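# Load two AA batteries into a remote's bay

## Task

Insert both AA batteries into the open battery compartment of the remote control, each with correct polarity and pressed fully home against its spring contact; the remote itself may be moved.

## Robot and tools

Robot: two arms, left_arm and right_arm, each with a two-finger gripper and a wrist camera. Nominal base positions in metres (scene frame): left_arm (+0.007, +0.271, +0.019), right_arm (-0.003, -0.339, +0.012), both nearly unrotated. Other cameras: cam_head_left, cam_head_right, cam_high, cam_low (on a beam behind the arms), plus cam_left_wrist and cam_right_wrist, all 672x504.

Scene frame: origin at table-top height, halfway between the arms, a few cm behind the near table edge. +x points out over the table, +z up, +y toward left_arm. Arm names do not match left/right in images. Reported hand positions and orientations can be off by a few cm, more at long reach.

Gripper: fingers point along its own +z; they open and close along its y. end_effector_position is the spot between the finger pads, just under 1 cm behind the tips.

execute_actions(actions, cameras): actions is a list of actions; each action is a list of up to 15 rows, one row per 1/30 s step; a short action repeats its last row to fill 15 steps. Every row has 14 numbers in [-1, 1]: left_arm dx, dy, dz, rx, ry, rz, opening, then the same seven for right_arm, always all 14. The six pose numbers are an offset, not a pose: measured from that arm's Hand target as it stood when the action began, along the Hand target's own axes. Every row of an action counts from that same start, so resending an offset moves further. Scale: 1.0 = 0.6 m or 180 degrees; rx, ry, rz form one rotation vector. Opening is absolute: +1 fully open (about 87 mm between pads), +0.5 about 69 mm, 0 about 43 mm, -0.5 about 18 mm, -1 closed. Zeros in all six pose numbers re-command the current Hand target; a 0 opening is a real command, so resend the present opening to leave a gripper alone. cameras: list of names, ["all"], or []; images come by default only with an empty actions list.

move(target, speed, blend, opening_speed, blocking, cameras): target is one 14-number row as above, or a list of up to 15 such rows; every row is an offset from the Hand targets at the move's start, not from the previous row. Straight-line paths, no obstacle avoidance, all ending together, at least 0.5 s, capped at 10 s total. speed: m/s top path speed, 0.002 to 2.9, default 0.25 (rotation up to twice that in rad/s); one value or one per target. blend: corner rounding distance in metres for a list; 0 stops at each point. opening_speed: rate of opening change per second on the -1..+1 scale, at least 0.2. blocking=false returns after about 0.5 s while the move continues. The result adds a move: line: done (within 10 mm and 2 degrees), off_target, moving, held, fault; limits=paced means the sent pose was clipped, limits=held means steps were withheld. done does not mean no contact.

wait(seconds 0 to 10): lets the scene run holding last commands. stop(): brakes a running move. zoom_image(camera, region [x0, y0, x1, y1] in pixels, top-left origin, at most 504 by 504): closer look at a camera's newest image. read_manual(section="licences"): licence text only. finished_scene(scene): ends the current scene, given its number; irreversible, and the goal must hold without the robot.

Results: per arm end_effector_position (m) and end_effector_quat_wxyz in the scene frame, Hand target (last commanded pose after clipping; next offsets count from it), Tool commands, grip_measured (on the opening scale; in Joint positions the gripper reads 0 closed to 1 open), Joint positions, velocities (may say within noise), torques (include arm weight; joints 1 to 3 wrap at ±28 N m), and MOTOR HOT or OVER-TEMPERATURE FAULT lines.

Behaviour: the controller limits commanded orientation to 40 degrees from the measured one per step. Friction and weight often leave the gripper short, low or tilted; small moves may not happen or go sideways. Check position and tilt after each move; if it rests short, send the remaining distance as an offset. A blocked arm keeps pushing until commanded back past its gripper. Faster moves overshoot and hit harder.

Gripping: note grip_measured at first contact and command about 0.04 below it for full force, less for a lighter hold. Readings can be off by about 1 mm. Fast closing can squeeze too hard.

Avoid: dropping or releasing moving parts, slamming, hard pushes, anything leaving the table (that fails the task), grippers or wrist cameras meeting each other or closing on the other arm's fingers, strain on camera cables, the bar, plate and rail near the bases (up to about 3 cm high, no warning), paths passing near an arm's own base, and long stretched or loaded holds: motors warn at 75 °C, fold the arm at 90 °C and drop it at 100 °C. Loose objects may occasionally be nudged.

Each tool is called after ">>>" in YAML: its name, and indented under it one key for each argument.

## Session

>>> execute_actions:
  actions: []

Scene clock: 0.00 s.
left_arm: end_effector_position=(+0.4124, +0.1403, +0.1285) grip_measured=+0.992 end_effector_quat_wxyz=(+0.452, -0.005, +0.889, -0.076) | right_arm: end_effector_position=(+0.3099, -0.2792, +0.2296) grip_measured=+0.977 end_effector_quat_wxyz=(+0.544, -0.050, +0.835, +0.058)
Joint positions: left_arm=[-0.346 1.564 0.944 -0.026 -0.158 -0.281 0.996] | right_arm=[0.124 0.877 0.799 -0.316 -0.056 0.066 0.989]
Joint velocities: within noise
Joint torques (N m): no reading
Heat: left arm: 32 °C; right arm: 30 °C.
Hand target: left_arm +0.4185, +0.1381, +0.1421; +0.469, -0.007, +0.879, -0.082 | right_arm +0.3111, -0.2794, +0.2366; +0.552, -0.049, +0.830, +0.058
Tool commands: left_gripper/opening=+1.0 right_gripper/opening=+1.0

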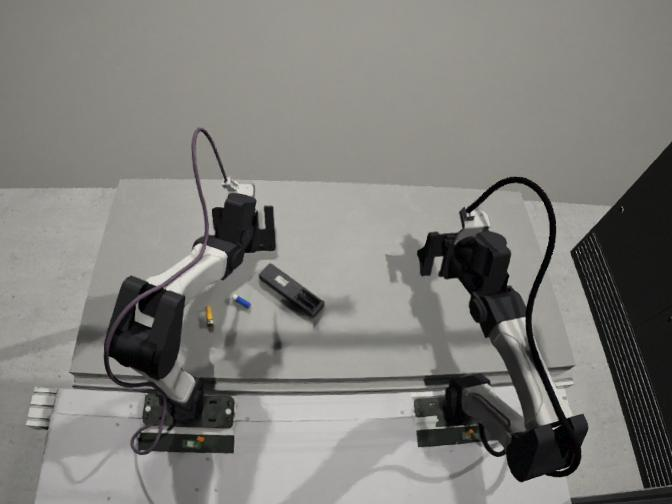

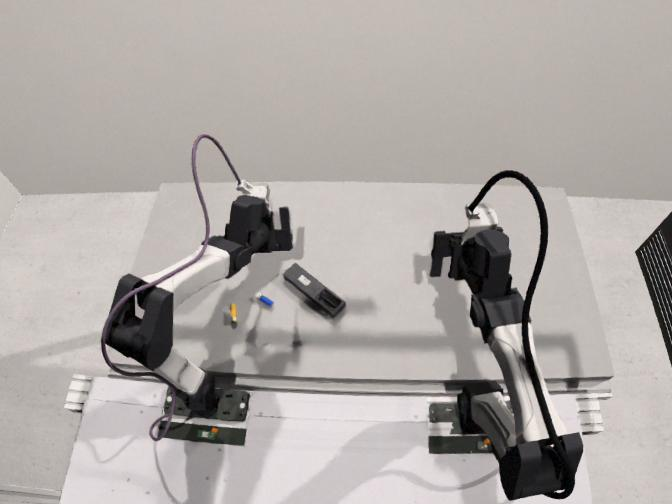

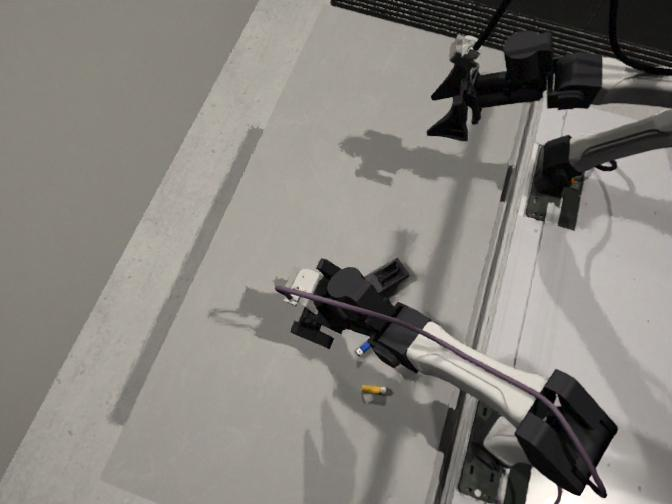

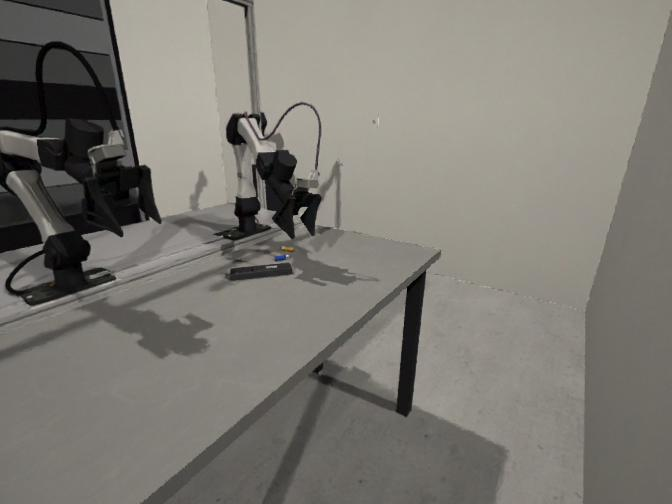

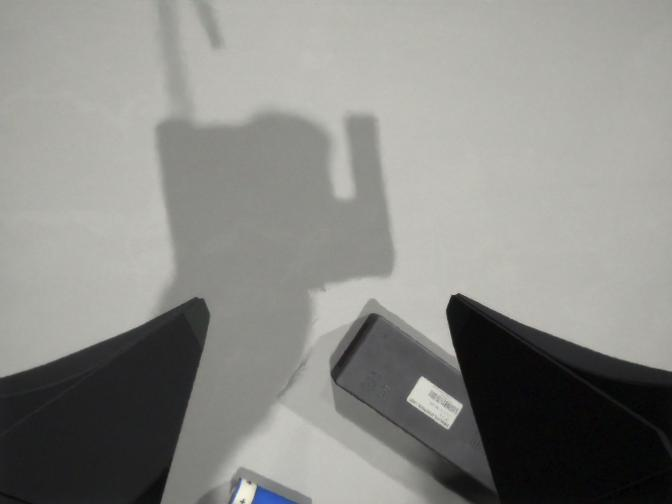

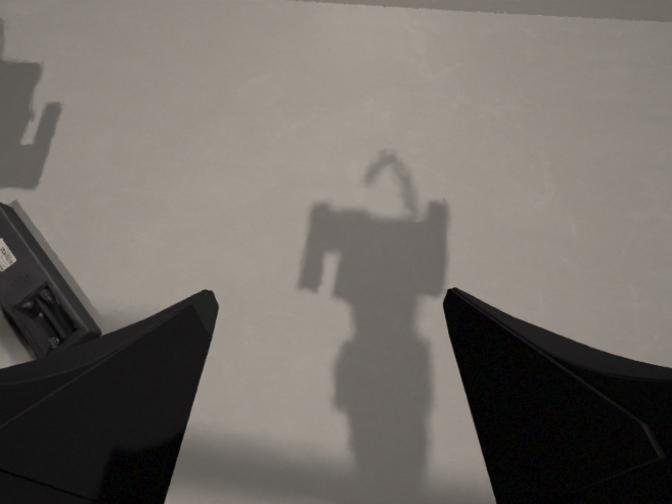

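>>> move:
  target: [0.0418,-0.1842,-0.2563,-0.0454,0.0341,0.0261,1,0,0,0,0,0,0,1]
  cameras: ["cam_left_wrist"]

>>> zoom_image:
  camera: "cam_left_wrist"
  region: [150, 50, 500, 350]

Scene clock: 6.90 s.
left_arm: end_effector_position=(+0.2643, +0.0514, +0.2116) grip_measured=+0.992 end_effector_quat_wxyz=(+0.409, +0.016, +0.912, +0.006) | right_arm: end_effector_position=(+0.3099, -0.2792, +0.2296) grip_measured=+0.977 end_effector_quat_wxyz=(+0.544, -0.050, +0.835, +0.058)
Joint positions: left_arm=[-0.948 1.437 1.29 -0.868 -0.648 -0.724 0.996] | right_arm=[0.124 0.877 0.799 -0.316 -0.056 0.066 0.989]
Joint torques (N m): left_arm=[-0.31 -4.98 10.1 1.12 -0.51 -0.17] | right_arm=[-0.27 -1.55 8.9 2.38 -0.03 -0.05]
Heat: left arm: 33 °C; right arm: 30 °C.
Hand target: left_arm +0.2703, +0.0478, +0.2223; +0.423, +0.000, +0.906, +0.000 | right_arm +0.3111, -0.2794, +0.2366; +0.552, -0.049, +0.830, +0.058
Off the commanded pose: left_arm 0.013 m, 3 deg | right_arm 0.007 m, 1 deg.
move: off_target (left_arm)
Images, in order (width x height): cam_left_wrist 672x504.

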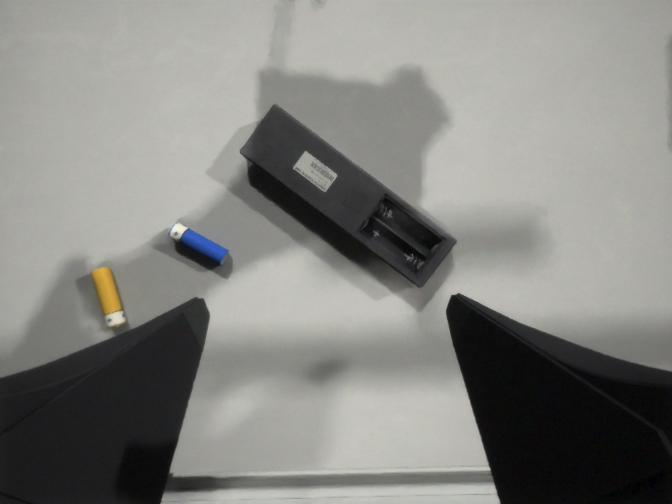

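Scaled by 1.440.

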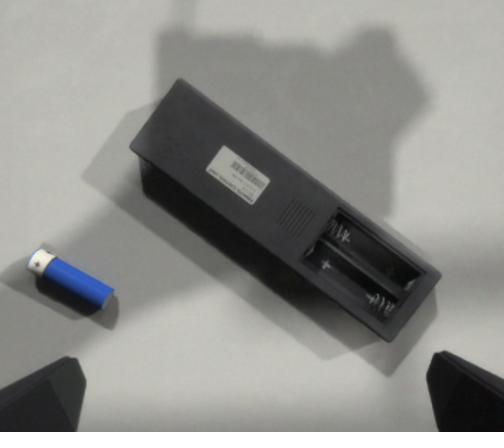

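>>> move:
  target: [0.107,-0.0113,0.2154,0.3058,0.1498,0.6558,0.7,0,0,0,0,0,0,1]
  speed: 0.5
  cameras: ["cam_left_wrist"]

Scene clock: 13.60 s.
left_arm: end_effector_position=(+0.3231, +0.0453, +0.0857) grip_measured=+0.700 end_effector_quat_wxyz=(-0.003, +0.893, +0.450, -0.007) | right_arm: end_effector_position=(+0.3099, -0.2792, +0.2296) grip_measured=+0.977 end_effector_quat_wxyz=(+0.544, -0.050, +0.835, +0.058)
Joint positions: left_arm=[-0.716 2.08 1.702 -1.223 0.013 1.486 0.85] | right_arm=[0.124 0.877 0.799 -0.316 -0.056 0.066 0.989]
Joint torques (N m): left_arm=[-0.7 -8.94 9.11 0.11 -0.07 0.15] | right_arm=[-0.38 -1.31 9.05 2.41 -0.04 -0.05]
Heat: left arm: 34 °C; right arm: 31 °C.
Hand target: left_arm +0.3282, +0.0412, +0.0899; +0.000, +0.898, +0.440, +0.000 | right_arm +0.3111, -0.2794, +0.2366; +0.552, -0.049, +0.830, +0.058
Off the commanded pose: left_arm 0.008 m, 2 deg | right_arm 0.007 m, 1 deg.
move: done
Images, in order (width x height): cam_left_wrist 672x504.

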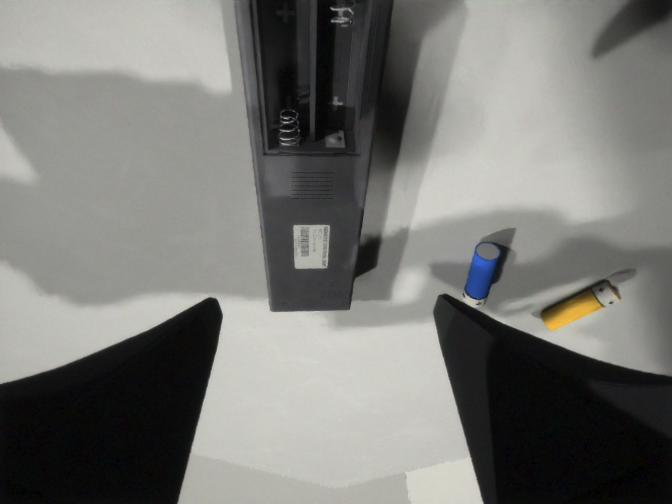

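>>> move:
  target:
    - [0,0.019,0.1167,0,0,0,0.5,0,0,0,0,0,0,1]
    - [0,0.019,0.1167,0,0,0,-0.05,0,0,0,0,0,0,1]
  speed: 0.15
  opening_speed: 0.8
  cameras: ["cam_left_wrist"]

Scene clock: 22.57 s.
left_arm: end_effector_position=(+0.3334, +0.0369, +0.0199) grip_measured=+0.080 end_effector_quat_wxyz=(-0.005, +0.893, +0.449, -0.006) | right_arm: end_effector_position=(+0.3099, -0.2792, +0.2296) grip_measured=+0.977 end_effector_quat_wxyz=(+0.544, -0.050, +0.835, +0.058)
Joint positions: left_arm=[-0.716 2.192 1.608 -1.02 0.011 1.489 0.54] | right_arm=[0.124 0.877 0.799 -0.316 -0.056 0.066 0.989]
Joint torques (N m): left_arm=[-0.46 -10 6.35 0.3 -0.05 0.17] | right_arm=[-0.24 -1.59 9.13 2.37 0.02 -0.05]
Heat: left arm: 34 °C; right arm: 32 °C.
Hand target: left_arm +0.3372, +0.0342, +0.0199; +0.000, +0.898, +0.440, +0.000 | right_arm +0.3111, -0.2794, +0.2366; +0.552, -0.049, +0.830, +0.058
Off the commanded pose: left_arm 0.005 m, 1 deg | right_arm 0.007 m, 1 deg.
move: done
Images, in order (width x height): cam_left_wrist 672x504.

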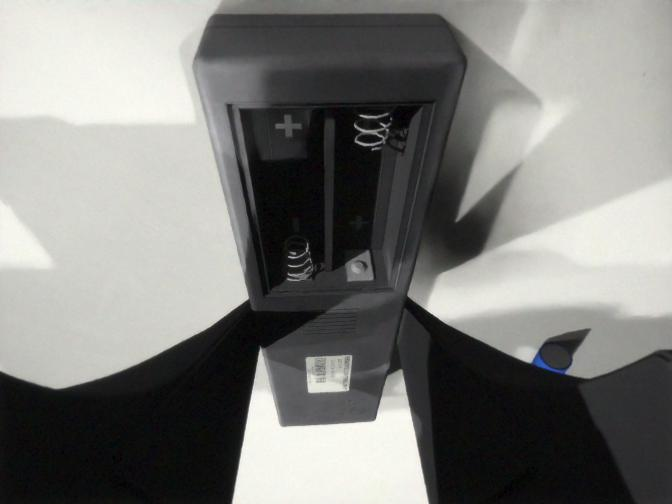

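>>> move:
  target:
    - [0,0,-0.0833,0,0,0,-0.05,0,0,0,0,0,0,1]
    - [0.0632,-0.0431,-0.0833,0,0,-0.48,-0.05,0,0,0,0,0,0,1]
    - [0.1256,-0.0768,-0.0833,0,0,-0.96,-0.05,0,0,0,0,0,0,1]
  speed: [0.15,0.4,0.4]
  blend: [0.02,0.03,0]
  cameras: ["cam_left_wrist","cam_high"]

Scene clock: 28.97 s.
left_arm: end_effector_position=(+0.3399, +0.1219, +0.0541) grip_measured=+0.080 end_effector_quat_wxyz=(-0.026, -0.375, +0.927, +0.014) | right_arm: end_effector_position=(+0.3099, -0.2792, +0.2296) grip_measured=+0.977 end_effector_quat_wxyz=(+0.544, -0.050, +0.835, +0.058)
Joint positions: left_arm=[-0.312 2.118 1.623 -1.152 0.007 -1.086 0.54] | right_arm=[0.124 0.877 0.799 -0.316 -0.056 0.066 0.989]
Joint torques (N m): left_arm=[-0.27 -13.79 6.42 0.23 -0.14 -0.11] | right_arm=[-0.25 -1.48 9.16 2.36 0.01 -0.04]
Heat: left arm: 35 °C; right arm: 33 °C.
Hand target: left_arm +0.3469, +0.1219, +0.0699; +0.000, -0.383, +0.924, +0.000 | right_arm +0.3111, -0.2794, +0.2366; +0.552, -0.049, +0.830, +0.058
Off the commanded pose: left_arm 0.017 m, 4 deg | right_arm 0.007 m, 1 deg.
move: off_target (left_arm)
Images, in order (width x height): cam_high 672x504, cam_left_wrist 672x504.

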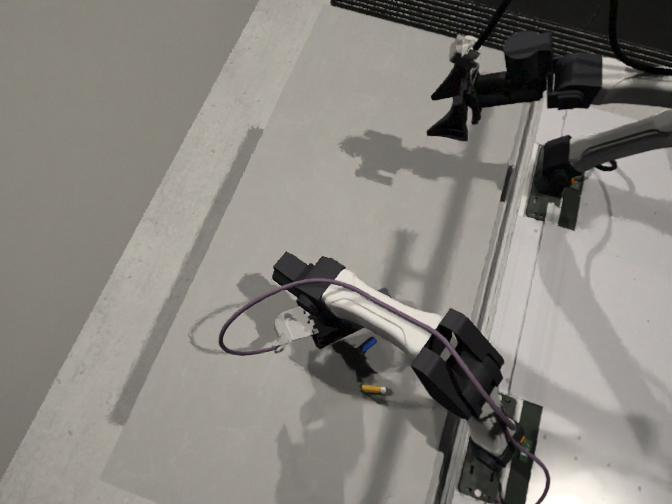

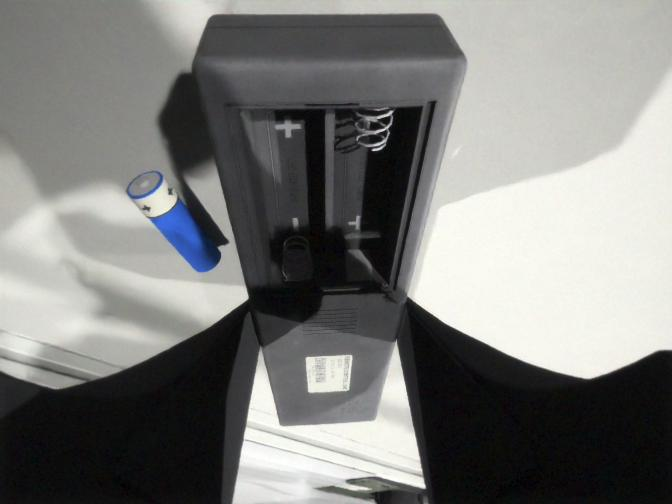

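>>> move:
  target: [0,0,0.075,0,0,0,-0.05,0,0,0,0,0,0,1]
  speed: 0.06
  cameras: ["cam_low"]

>>> zoom_image:
  camera: "cam_low"
  region: [200, 200, 330, 290]

Scene clock: 31.37 s.
left_arm: end_effector_position=(+0.3427, +0.1208, +0.0256) grip_measured=+0.080 end_effector_quat_wxyz=(-0.008, -0.375, +0.927, +0.000) | right_arm: end_effector_position=(+0.3099, -0.2792, +0.2296) grip_measured=+0.977 end_effector_quat_wxyz=(+0.544, -0.050, +0.835, +0.058)
Joint positions: left_arm=[-0.312 2.117 1.51 -0.994 0.007 -1.086 0.54] | right_arm=[0.124 0.877 0.799 -0.316 -0.056 0.066 0.989]
Joint torques (N m): left_arm=[-0.2 -10 6.27 0.22 -0.17 -0.16] | right_arm=[-0.23 -1.59 9.07 2.33 0.01 -0.06]
Heat: left arm: 35 °C; right arm: 33 °C.
Hand target: left_arm +0.3469, +0.1219, +0.0250; +0.000, -0.383, +0.924, +0.000 | right_arm +0.3111, -0.2794, +0.2366; +0.552, -0.049, +0.830, +0.058
Off the commanded pose: left_arm 0.004 m, 1 deg | right_arm 0.007 m, 1 deg.
move: done
Images, in order (width x height): cam_low 672x504.

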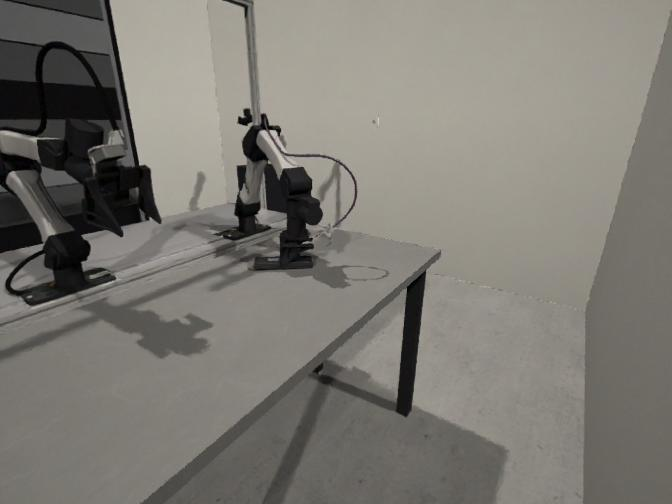

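Scaled by 3.877.

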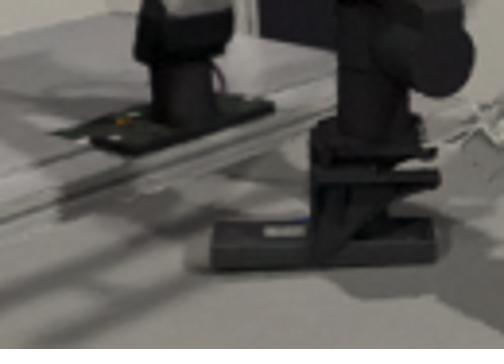

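>>> move:
  target: [0,0,0.012,0,0,0,-0.05,0,0,0,0,0,0,1]
  speed: 0.05

>>> move:
  target:
    - [0,0,0,0,0,0,0.3,0,0,0,0,0,0,0.4]
    - [0,0,-0.2,0,0,0,0.3,0,0,0,0,0,0,0.4]
  speed: 0.2
  opening_speed: 1.5
  cameras: ["all"]

Scene clock: 34.40 s.
left_arm: end_effector_position=(+0.3434, +0.1208, +0.0223) grip_measured=+0.080 end_effector_quat_wxyz=(-0.005, -0.375, +0.927, -0.002) | right_arm: end_effector_position=(+0.3099, -0.2792, +0.2296) grip_measured=+0.977 end_effector_quat_wxyz=(+0.544, -0.050, +0.835, +0.058)
Joint positions: left_arm=[-0.312 2.117 1.496 -0.973 0.006 -1.086 0.54] | right_arm=[0.124 0.877 0.799 -0.316 -0.056 0.066 0.989]
Joint torques (N m): left_arm=[-0.18 -8.75 5.97 0.36 -0.17 -0.13] | right_arm=[-0.21 -1.22 8.92 2.38 0 -0.07]
Heat: left arm: 35 °C; right arm: 34 °C.
Hand target: left_arm +0.3470, +0.1218, +0.0178; +0.000, -0.383, +0.924, +0.000 | right_arm +0.3111, -0.2794, +0.2366; +0.552, -0.049, +0.830, +0.058
Off the commanded pose: left_arm 0.006 m, 1 deg | right_arm 0.007 m, 1 deg.
move: done

Scene clock: 36.57 s.
left_arm: end_effector_position=(+0.3412, +0.1221, +0.1235) grip_measured=+0.300 end_effector_quat_wxyz=(-0.019, -0.375, +0.927, +0.010) | right_arm: end_effector_position=(+0.3099, -0.2792, +0.2296) grip_measured=+0.400 end_effector_quat_wxyz=(+0.544, -0.050, +0.835, +0.058)
Joint positions: left_arm=[-0.312 2.077 1.841 -1.397 0.005 -1.087 0.65] | right_arm=[0.124 0.877 0.799 -0.316 -0.056 0.066 0.7]
Joint torques (N m): left_arm=[-0.36 -11.78 9.2 0.08 -0.15 -0.11] | right_arm=[-0.4 -1.29 8.92 2.36 0.01 -0.06]
Heat: left arm: 35 °C; right arm: 34 °C.
Hand target: left_arm +0.3469, +0.1219, +0.1377; +0.000, -0.383, +0.924, +0.000 | right_arm +0.3111, -0.2794, +0.2366; +0.552, -0.049, +0.830, +0.058
Off the commanded pose: left_arm 0.015 m, 3 deg | right_arm 0.007 m, 1 deg.
move: off_target (left_arm)

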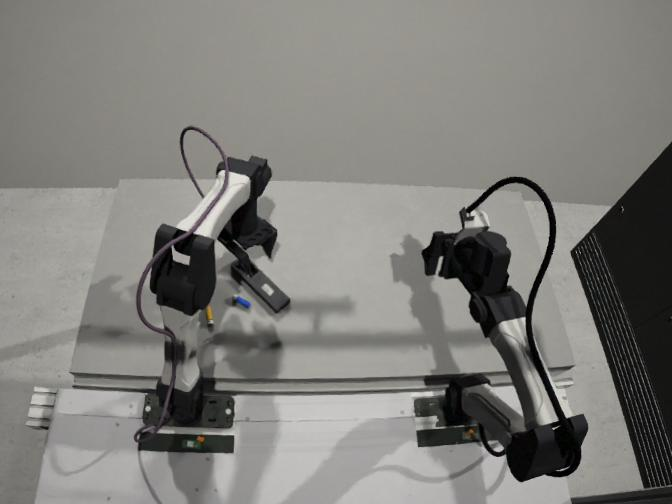

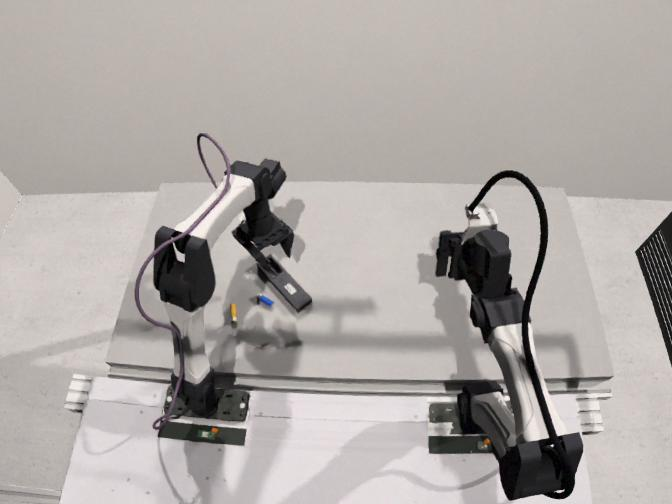

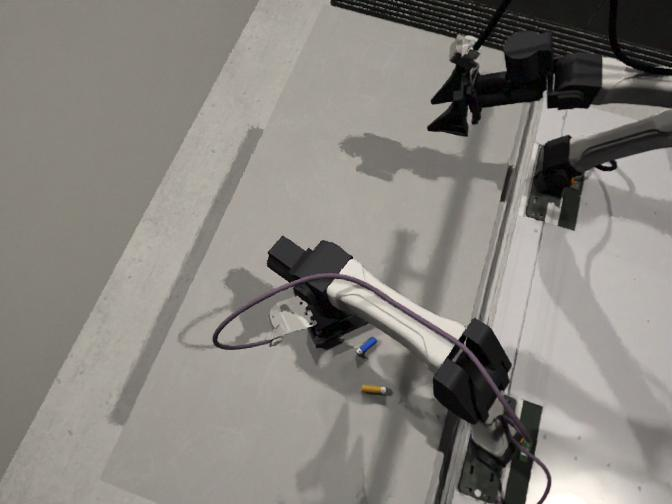

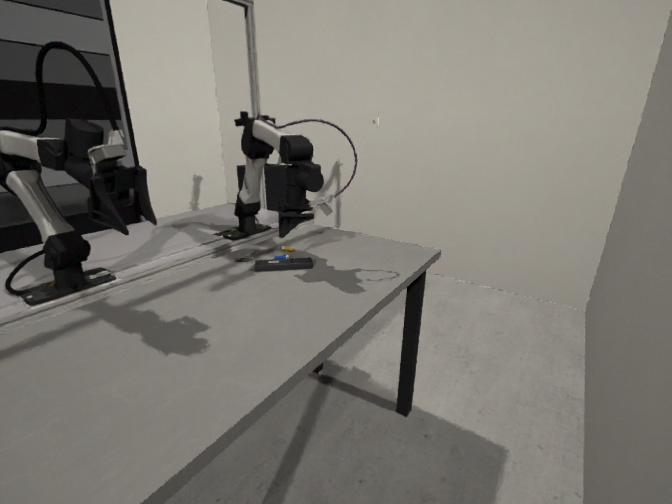

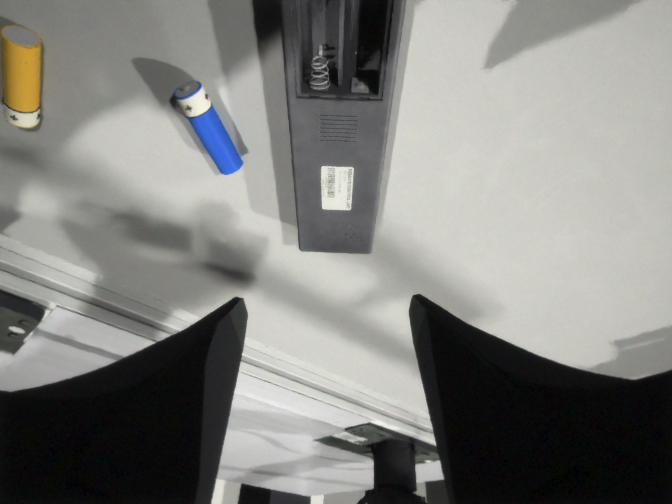

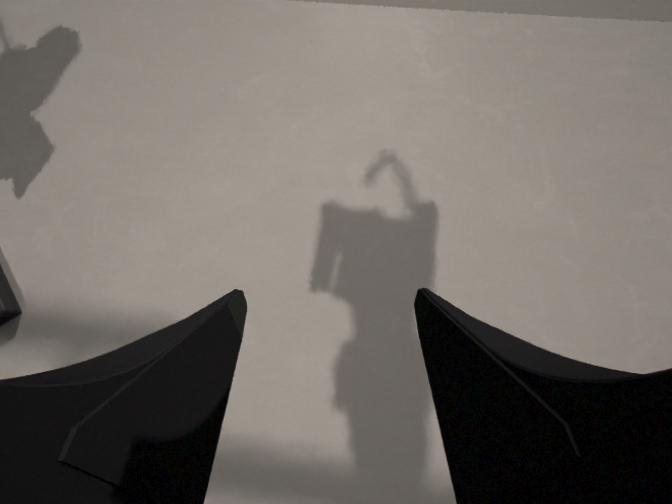

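>>> move:
  target: [-0.056,0.133,0.07,0,0,-0.092,-0.15,0,0,0,0,0,0,0.4]
  speed: 0.25
  cameras: ["cam_left_wrist"]

Scene clock: 39.90 s.
left_arm: end_effector_position=(+0.3093, +0.2008, +0.0874) grip_measured=-0.150 end_effector_quat_wxyz=(-0.022, -0.505, +0.863, +0.009) | right_arm: end_effector_position=(+0.3099, -0.2792, +0.2296) grip_measured=+0.400 end_effector_quat_wxyz=(+0.544, -0.050, +0.835, +0.058)
Joint positions: left_arm=[-0.098 1.859 1.396 -1.171 0.004 -1.163 0.425] | right_arm=[0.124 0.877 0.799 -0.316 -0.056 0.066 0.7]
Joint torques (N m): left_arm=[-0.39 -10.92 6 0.21 -0.17 -0.16] | right_arm=[-0.21 -1.46 9.22 2.34 0.01 -0.06]
Heat: left arm: 35 °C; right arm: 34 °C.
Hand target: left_arm +0.3141, +0.2020, +0.0956; +0.000, -0.512, +0.859, +0.000 | right_arm +0.3111, -0.2794, +0.2366; +0.552, -0.049, +0.830, +0.058
Off the commanded pose: left_arm 0.010 m, 3 deg | right_arm 0.007 m, 1 deg.
move: off_target (left_arm)
Images, in order (width x height): cam_left_wrist 672x504.

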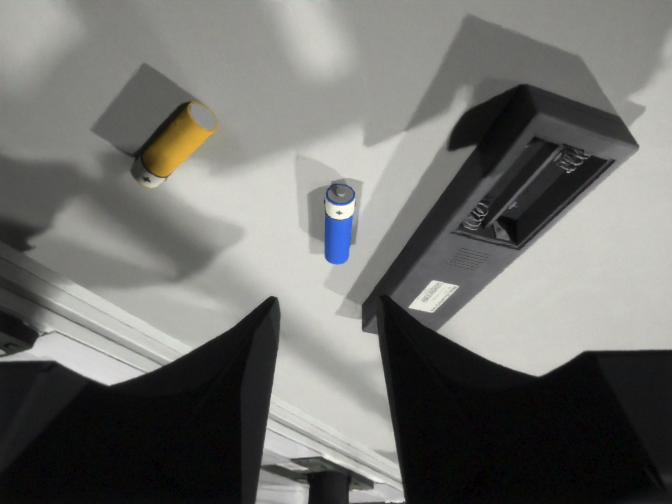

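>>> move:
  target: [0.038,-0.005,0.09,0,0,0,-0.15,0,0,0,0,0,0,0.4]
  speed: 0.15
  cameras: ["cam_left_wrist"]

Scene clock: 42.10 s.
left_arm: end_effector_position=(+0.3028, +0.1808, +0.0444) grip_measured=-0.150 end_effector_quat_wxyz=(-0.007, -0.507, +0.862, -0.002) | right_arm: end_effector_position=(+0.3099, -0.2792, +0.2296) grip_measured=+0.400 end_effector_quat_wxyz=(+0.544, -0.050, +0.835, +0.058)
Joint positions: left_arm=[-0.161 1.858 1.219 -0.959 0.004 -1.23 0.425] | right_arm=[0.124 0.877 0.799 -0.316 -0.056 0.066 0.7]
Joint torques (N m): left_arm=[-0.4 -7.15 5.86 0.36 -0.14 -0.12] | right_arm=[-0.25 -1.39 8.99 2.44 -0.02 -0.04]
Heat: left arm: 35 °C; right arm: 34 °C.
Hand target: left_arm +0.3061, +0.1806, +0.0417; +0.000, -0.512, +0.859, +0.000 | right_arm +0.3111, -0.2794, +0.2366; +0.552, -0.049, +0.830, +0.058
Off the commanded pose: left_arm 0.004 m, 1 deg | right_arm 0.007 m, 1 deg.
move: done
Images, in order (width x height): cam_left_wrist 672x504.

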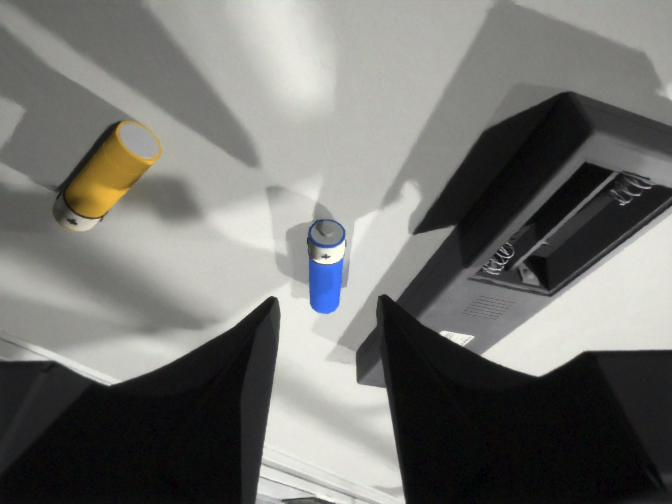

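>>> move:
  target: [0.0065,0.005,0.05,0,0,0,-0.15,0,0,0,0,0,0,0.4]
  speed: 0.1
  cameras: ["cam_left_wrist"]

Scene clock: 43.83 s.
left_arm: end_effector_position=(+0.2982, +0.1795, +0.0143) grip_measured=-0.150 end_effector_quat_wxyz=(-0.007, -0.508, +0.862, -0.001) | right_arm: end_effector_position=(+0.3099, -0.2792, +0.2296) grip_measured=+0.400 end_effector_quat_wxyz=(+0.544, -0.050, +0.835, +0.058)
Joint positions: left_arm=[-0.167 1.893 1.133 -0.839 0.004 -1.238 0.425] | right_arm=[0.124 0.877 0.799 -0.316 -0.056 0.066 0.7]
Joint torques (N m): left_arm=[-0.96 -7.36 5.82 0.31 -0.16 -0.14] | right_arm=[-0.23 -1.42 8.95 2.41 -0.03 -0.11]
Heat: left arm: 35 °C; right arm: 34 °C.
Hand target: left_arm +0.3015, +0.1786, +0.0117; +0.000, -0.512, +0.859, +0.000 | right_arm +0.3111, -0.2794, +0.2366; +0.552, -0.049, +0.830, +0.058
Off the commanded pose: left_arm 0.004 m, 1 deg | right_arm 0.007 m, 1 deg.
move: done
Images, in order (width x height): cam_left_wrist 672x504.

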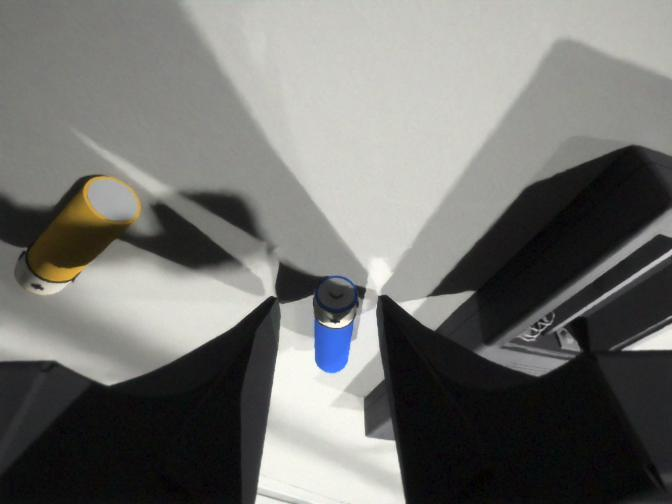

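>>> move:
  target: [0.0135,-0.006,0.0,0,0,0,-0.15,0,0,0,0,0,0,0.4]
  speed: 0.1
  cameras: ["cam_left_wrist"]

Scene clock: 45.33 s.
left_arm: end_effector_position=(+0.2966, +0.1708, +0.0143) grip_measured=-0.150 end_effector_quat_wxyz=(-0.007, -0.507, +0.862, -0.001) | right_arm: end_effector_position=(+0.3099, -0.2792, +0.2296) grip_measured=+0.400 end_effector_quat_wxyz=(+0.544, -0.050, +0.835, +0.058)
Joint positions: left_arm=[-0.195 1.893 1.133 -0.838 0.004 -1.264 0.425] | right_arm=[0.124 0.877 0.799 -0.316 -0.056 0.066 0.7]
Joint torques (N m): left_arm=[-0.88 -6.78 6.3 0.31 -0.18 -0.17] | right_arm=[-0.08 -1.44 9.28 2.41 0.02 -0.12]
Heat: left arm: 35 °C; right arm: 35 °C.
Hand target: left_arm +0.3009, +0.1698, +0.0117; +0.000, -0.512, +0.859, +0.000 | right_arm +0.3111, -0.2794, +0.2366; +0.552, -0.049, +0.830, +0.058
Off the commanded pose: left_arm 0.005 m, 1 deg | right_arm 0.007 m, 1 deg.
move: done
Images, in order (width x height): cam_left_wrist 672x504.

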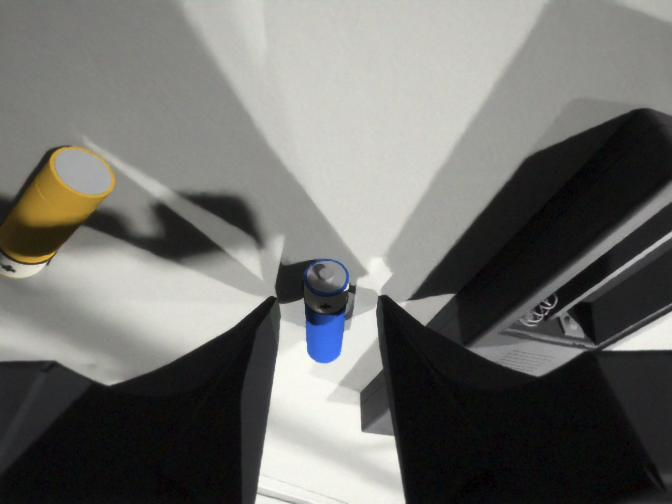

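>>> move:
  target:
    - [0,0,0,0,0,0,-0.74,0,0,0,0,0,0,0.4]
    - [0,0,-0.17,0,0,0,-0.74,0,0,0,0,0,0,0.4]
    - [-0.086,-0.132,-0.17,0,0,0.095,-0.74,0,0,0,0,0,0,0.4]
  speed: 0.2
  opening_speed: 1.0
  blend: [0, 0.02, 0]
  cameras: ["cam_left_wrist"]

Scene clock: 49.03 s.
left_arm: end_effector_position=(+0.3897, +0.1742, +0.1105) grip_measured=-0.602 end_effector_quat_wxyz=(-0.008, -0.384, +0.923, -0.001) | right_arm: end_effector_position=(+0.3099, -0.2792, +0.2296) grip_measured=+0.400 end_effector_quat_wxyz=(+0.544, -0.050, +0.835, +0.058)
Joint positions: left_arm=[-0.156 2.195 1.976 -1.382 0.004 -0.95 0.199] | right_arm=[0.124 0.877 0.799 -0.316 -0.056 0.066 0.7]
Joint torques (N m): left_arm=[0.09 -9.84 9.36 0.23 -0.19 0.12] | right_arm=[-0.02 -1.21 8.95 2.34 0.02 -0.08]
Heat: left arm: 35 °C; right arm: 35 °C.
Hand target: left_arm +0.3950, +0.1774, +0.1137; +0.000, -0.378, +0.926, +0.000 | right_arm +0.3111, -0.2794, +0.2366; +0.552, -0.049, +0.830, +0.058
Off the commanded pose: left_arm 0.007 m, 1 deg | right_arm 0.007 m, 1 deg.
move: done
Images, in order (width x height): cam_left_wrist 672x504.

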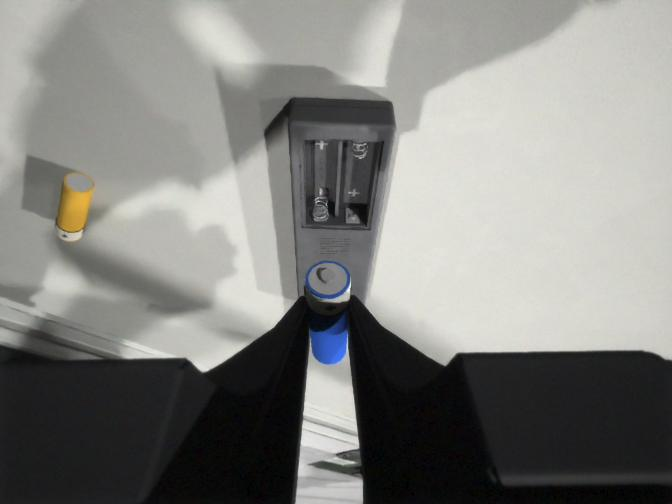

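>>> move:
  target: [0,0,0,0,0,0,-0.74,0.228,0.557,0.128,-0.172,0.071,-0.109,0.4]
  speed: 0.25
  cameras: ["all"]

Scene clock: 52.97 s.
left_arm: end_effector_position=(+0.3896, +0.1742, +0.1105) grip_measured=-0.602 end_effector_quat_wxyz=(-0.009, -0.384, +0.923, -0.001) | right_arm: end_effector_position=(+0.2721, +0.0441, +0.0787) grip_measured=+0.400 end_effector_quat_wxyz=(+0.405, -0.342, +0.834, +0.155)
Joint positions: left_arm=[-0.156 2.195 1.976 -1.383 0.004 -0.95 0.199] | right_arm=[1.004 1.748 1.077 0.022 0.186 0.143 0.7]
Joint torques (N m): left_arm=[0.12 -9.81 9.61 0.15 -0.21 0.11] | right_arm=[-0.2 -6.83 10.24 2.56 -0.09 -0.14]
Heat: left arm: 36 °C; right arm: 35 °C.
Hand target: left_arm +0.3950, +0.1774, +0.1137; +0.000, -0.378, +0.926, +0.000 | right_arm +0.2795, +0.0602, +0.0952; +0.426, -0.338, +0.820, +0.177
Off the commanded pose: left_arm 0.007 m, 1 deg | right_arm 0.024 m, 4 deg.
move: off_target (right_arm)

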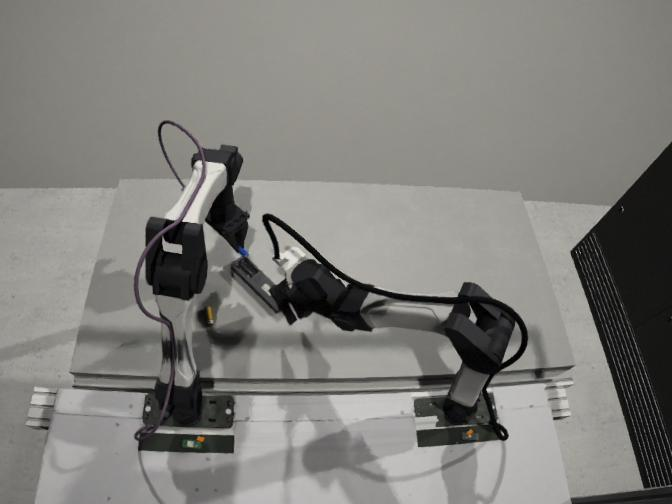

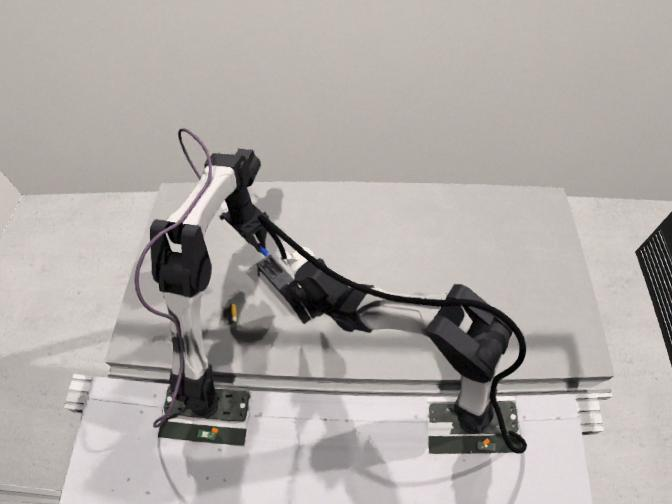

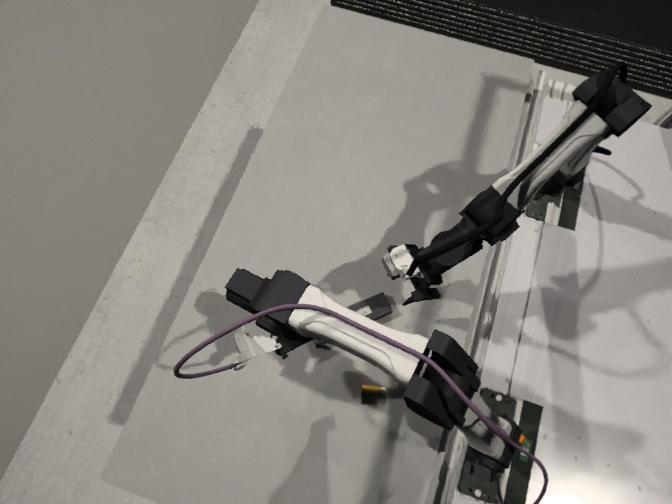

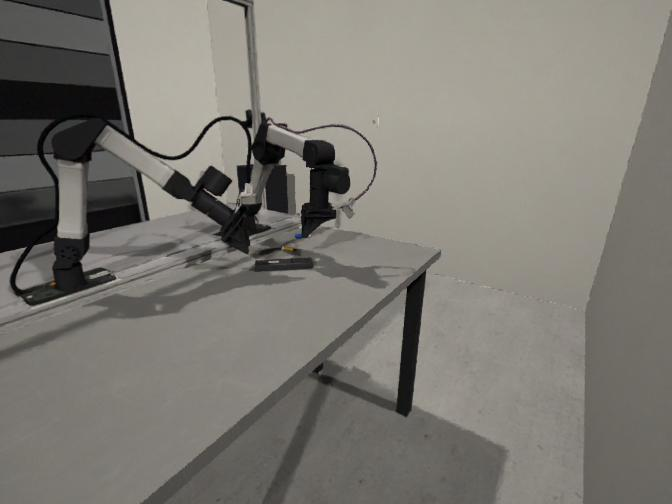

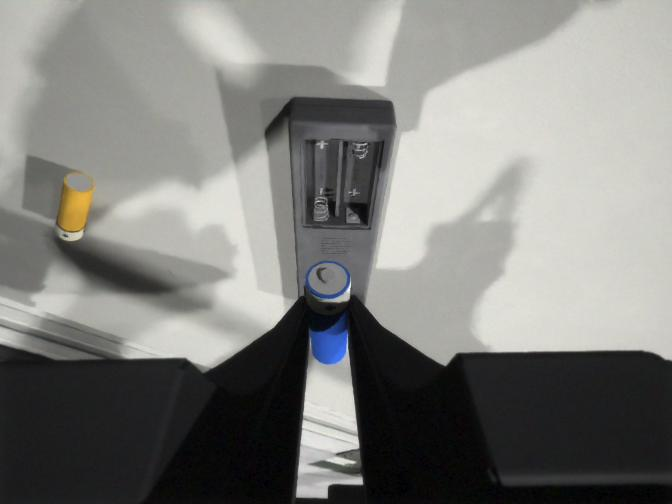

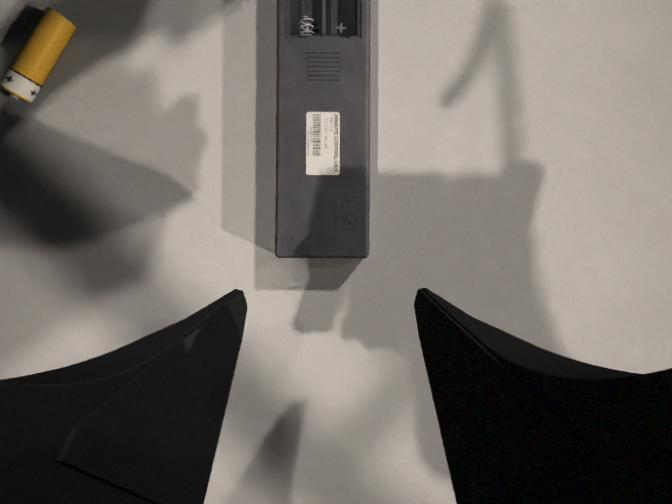

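>>> move:
  target: [0,0,0,0,0,0,-0.74,0.017,0.007,0.072,0,0,0,0.4]
  speed: 0.15
  cameras: ["cam_right_wrist"]

Scene clock: 55.47 s.
left_arm: end_effector_position=(+0.3896, +0.1742, +0.1105) grip_measured=-0.602 end_effector_quat_wxyz=(-0.009, -0.384, +0.923, -0.001) | right_arm: end_effector_position=(+0.2880, +0.0693, +0.0473) grip_measured=+0.400 end_effector_quat_wxyz=(+0.405, -0.343, +0.833, +0.157)
Joint positions: left_arm=[-0.156 2.195 1.976 -1.383 0.004 -0.95 0.199] | right_arm=[1.004 1.908 1.148 0.113 0.182 0.14 0.7]
Joint torques (N m): left_arm=[0.23 -9.8 9.26 0.17 -0.19 0.14] | right_arm=[-0.32 -7.8 10.18 2.6 -0.12 -0.08]
Heat: left arm: 36 °C; right arm: 35 °C.
Hand target: left_arm +0.3950, +0.1774, +0.1137; +0.000, -0.378, +0.926, +0.000 | right_arm +0.2974, +0.0840, +0.0620; +0.426, -0.338, +0.820, +0.177
Off the commanded pose: left_arm 0.007 m, 1 deg | right_arm 0.023 m, 4 deg.
move: off_target (right_arm)
Images, in order (width x height): cam_right_wrist 672x504.

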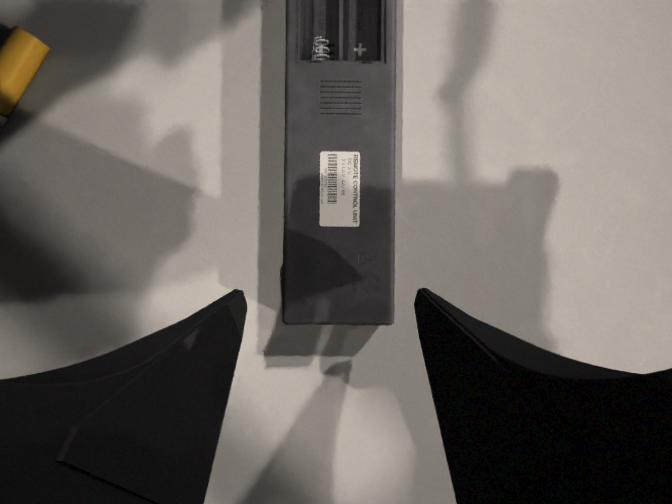

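>>> move:
  target: [0,0,0,0,0,0,-0.74,0.034,-0.005,0.036,0,0,0,0.4]
  speed: 0.1
  cameras: ["cam_right_wrist"]

Scene clock: 57.23 s.
left_arm: end_effector_position=(+0.3896, +0.1742, +0.1105) grip_measured=-0.602 end_effector_quat_wxyz=(-0.009, -0.384, +0.923, -0.001) | right_arm: end_effector_position=(+0.2972, +0.0770, +0.0248) grip_measured=+0.400 end_effector_quat_wxyz=(+0.412, -0.341, +0.830, +0.161)
Joint positions: left_arm=[-0.156 2.195 1.976 -1.383 0.004 -0.95 0.199] | right_arm=[0.996 1.989 1.148 0.213 0.176 0.136 0.7]
Joint torques (N m): left_arm=[0.09 -9.62 9.58 0.19 -0.17 0.11] | right_arm=[-0.55 -8.14 8.17 2.62 -0.08 -0.11]
Heat: left arm: 36 °C; right arm: 36 °C.
Hand target: left_arm +0.3950, +0.1774, +0.1137; +0.000, -0.378, +0.926, +0.000 | right_arm +0.3037, +0.0863, +0.0330; +0.426, -0.339, +0.820, +0.177
Off the commanded pose: left_arm 0.007 m, 1 deg | right_arm 0.014 m, 3 deg.
move: off_target (right_arm)
Images, in order (width x height): cam_right_wrist 672x504.

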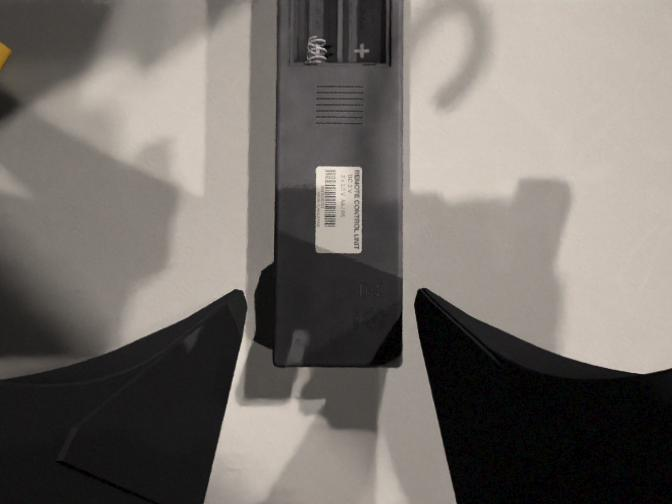

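>>> move:
  target:
    - [0,0,0,0,0,0,-0.74,0.012,-0.004,0.007,0,0,0,0.4]
    - [0,0,0,0,0,0,-0.74,0.012,-0.004,0.007,0,0,0,-0.06]
  speed: 0.1
  opening_speed: 0.8
  cameras: ["cam_right_wrist","cam_left_wrist"]

Scene clock: 59.37 s.
left_arm: end_effector_position=(+0.3896, +0.1742, +0.1105) grip_measured=-0.602 end_effector_quat_wxyz=(-0.009, -0.384, +0.923, -0.001) | right_arm: end_effector_position=(+0.3014, +0.0795, +0.0226) grip_measured=+0.067 end_effector_quat_wxyz=(+0.418, -0.338, +0.827, +0.165)
Joint positions: left_arm=[-0.156 2.195 1.976 -1.383 0.004 -0.95 0.199] | right_arm=[0.991 2.005 1.148 0.246 0.173 0.133 0.533]
Joint torques (N m): left_arm=[0.06 -9.84 9.16 0.08 -0.19 0.09] | right_arm=[-0.68 -8.14 6.82 2.6 -0.11 -0.18]
Heat: left arm: 36 °C; right arm: 36 °C.
Hand target: left_arm +0.3950, +0.1774, +0.1137; +0.000, -0.378, +0.926, +0.000 | right_arm +0.3050, +0.0840, +0.0247; +0.427, -0.338, +0.820, +0.177
Off the commanded pose: left_arm 0.007 m, 1 deg | right_arm 0.006 m, 2 deg.
move: done
Images, in order (width x height): cam_left_wrist 672x504, cam_right_wrist 672x504.

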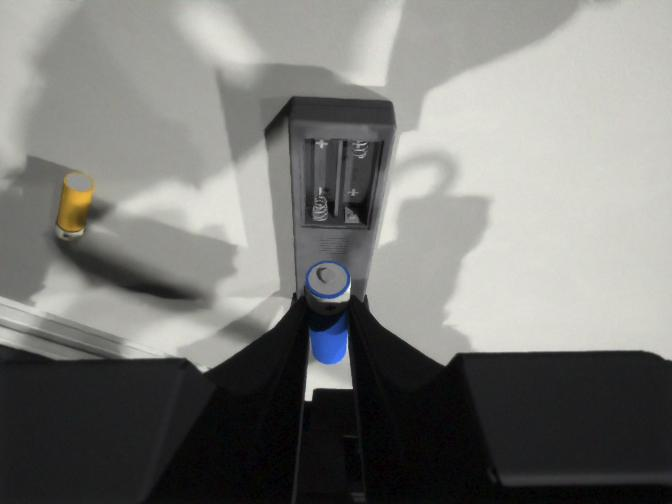

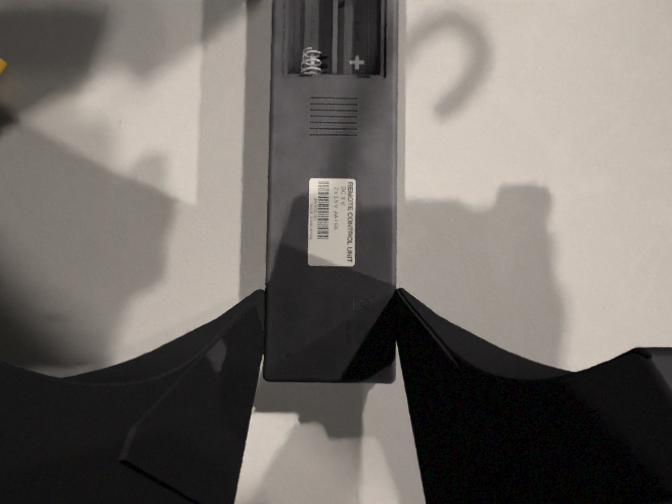

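>>> move:
  target: [-0.003,0.010,0.083,0,-0.094,0,-0.74,0,0,0,0,0,0,-0.06]
  speed: 0.12
  cameras: ["cam_left_wrist"]

Scene clock: 62.33 s.
left_arm: end_effector_position=(+0.3838, +0.1839, +0.0483) grip_measured=-0.602 end_effector_quat_wxyz=(+0.106, -0.366, +0.922, +0.067) | right_arm: end_effector_position=(+0.3014, +0.0795, +0.0226) grip_measured=+0.067 end_effector_quat_wxyz=(+0.418, -0.338, +0.827, +0.165)
Joint positions: left_arm=[-0.241 2.073 1.558 -0.978 -0.238 -0.992 0.199] | right_arm=[0.991 2.005 1.148 0.246 0.173 0.133 0.533]
Joint torques (N m): left_arm=[-0.65 -13.49 6.35 0.6 -0.42 -0.17] | right_arm=[-0.57 -8.17 6.68 2.6 -0.12 -0.15]
Heat: left arm: 36 °C; right arm: 36 °C.
Hand target: left_arm +0.3922, +0.1830, +0.0640; +0.137, -0.374, +0.916, +0.055 | right_arm +0.3050, +0.0840, +0.0247; +0.427, -0.338, +0.820, +0.177
Off the commanded pose: left_arm 0.018 m, 4 deg | right_arm 0.006 m, 2 deg.
move: off_target (left_arm)
Images, in order (width x height): cam_left_wrist 672x504.

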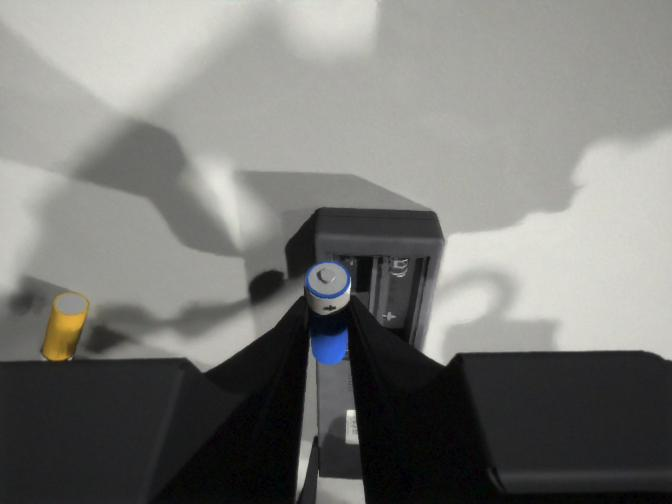

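>>> zoom_image:
  camera: "cam_left_wrist"
  region: [270, 190, 470, 340]

Scaled by 2.520.

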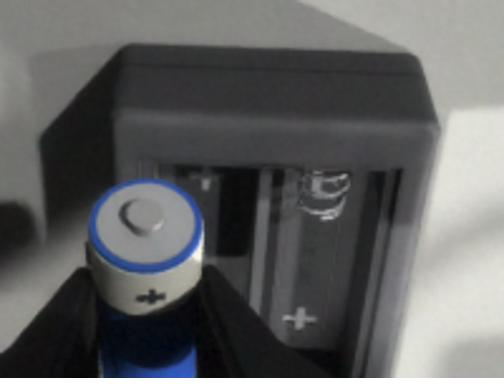

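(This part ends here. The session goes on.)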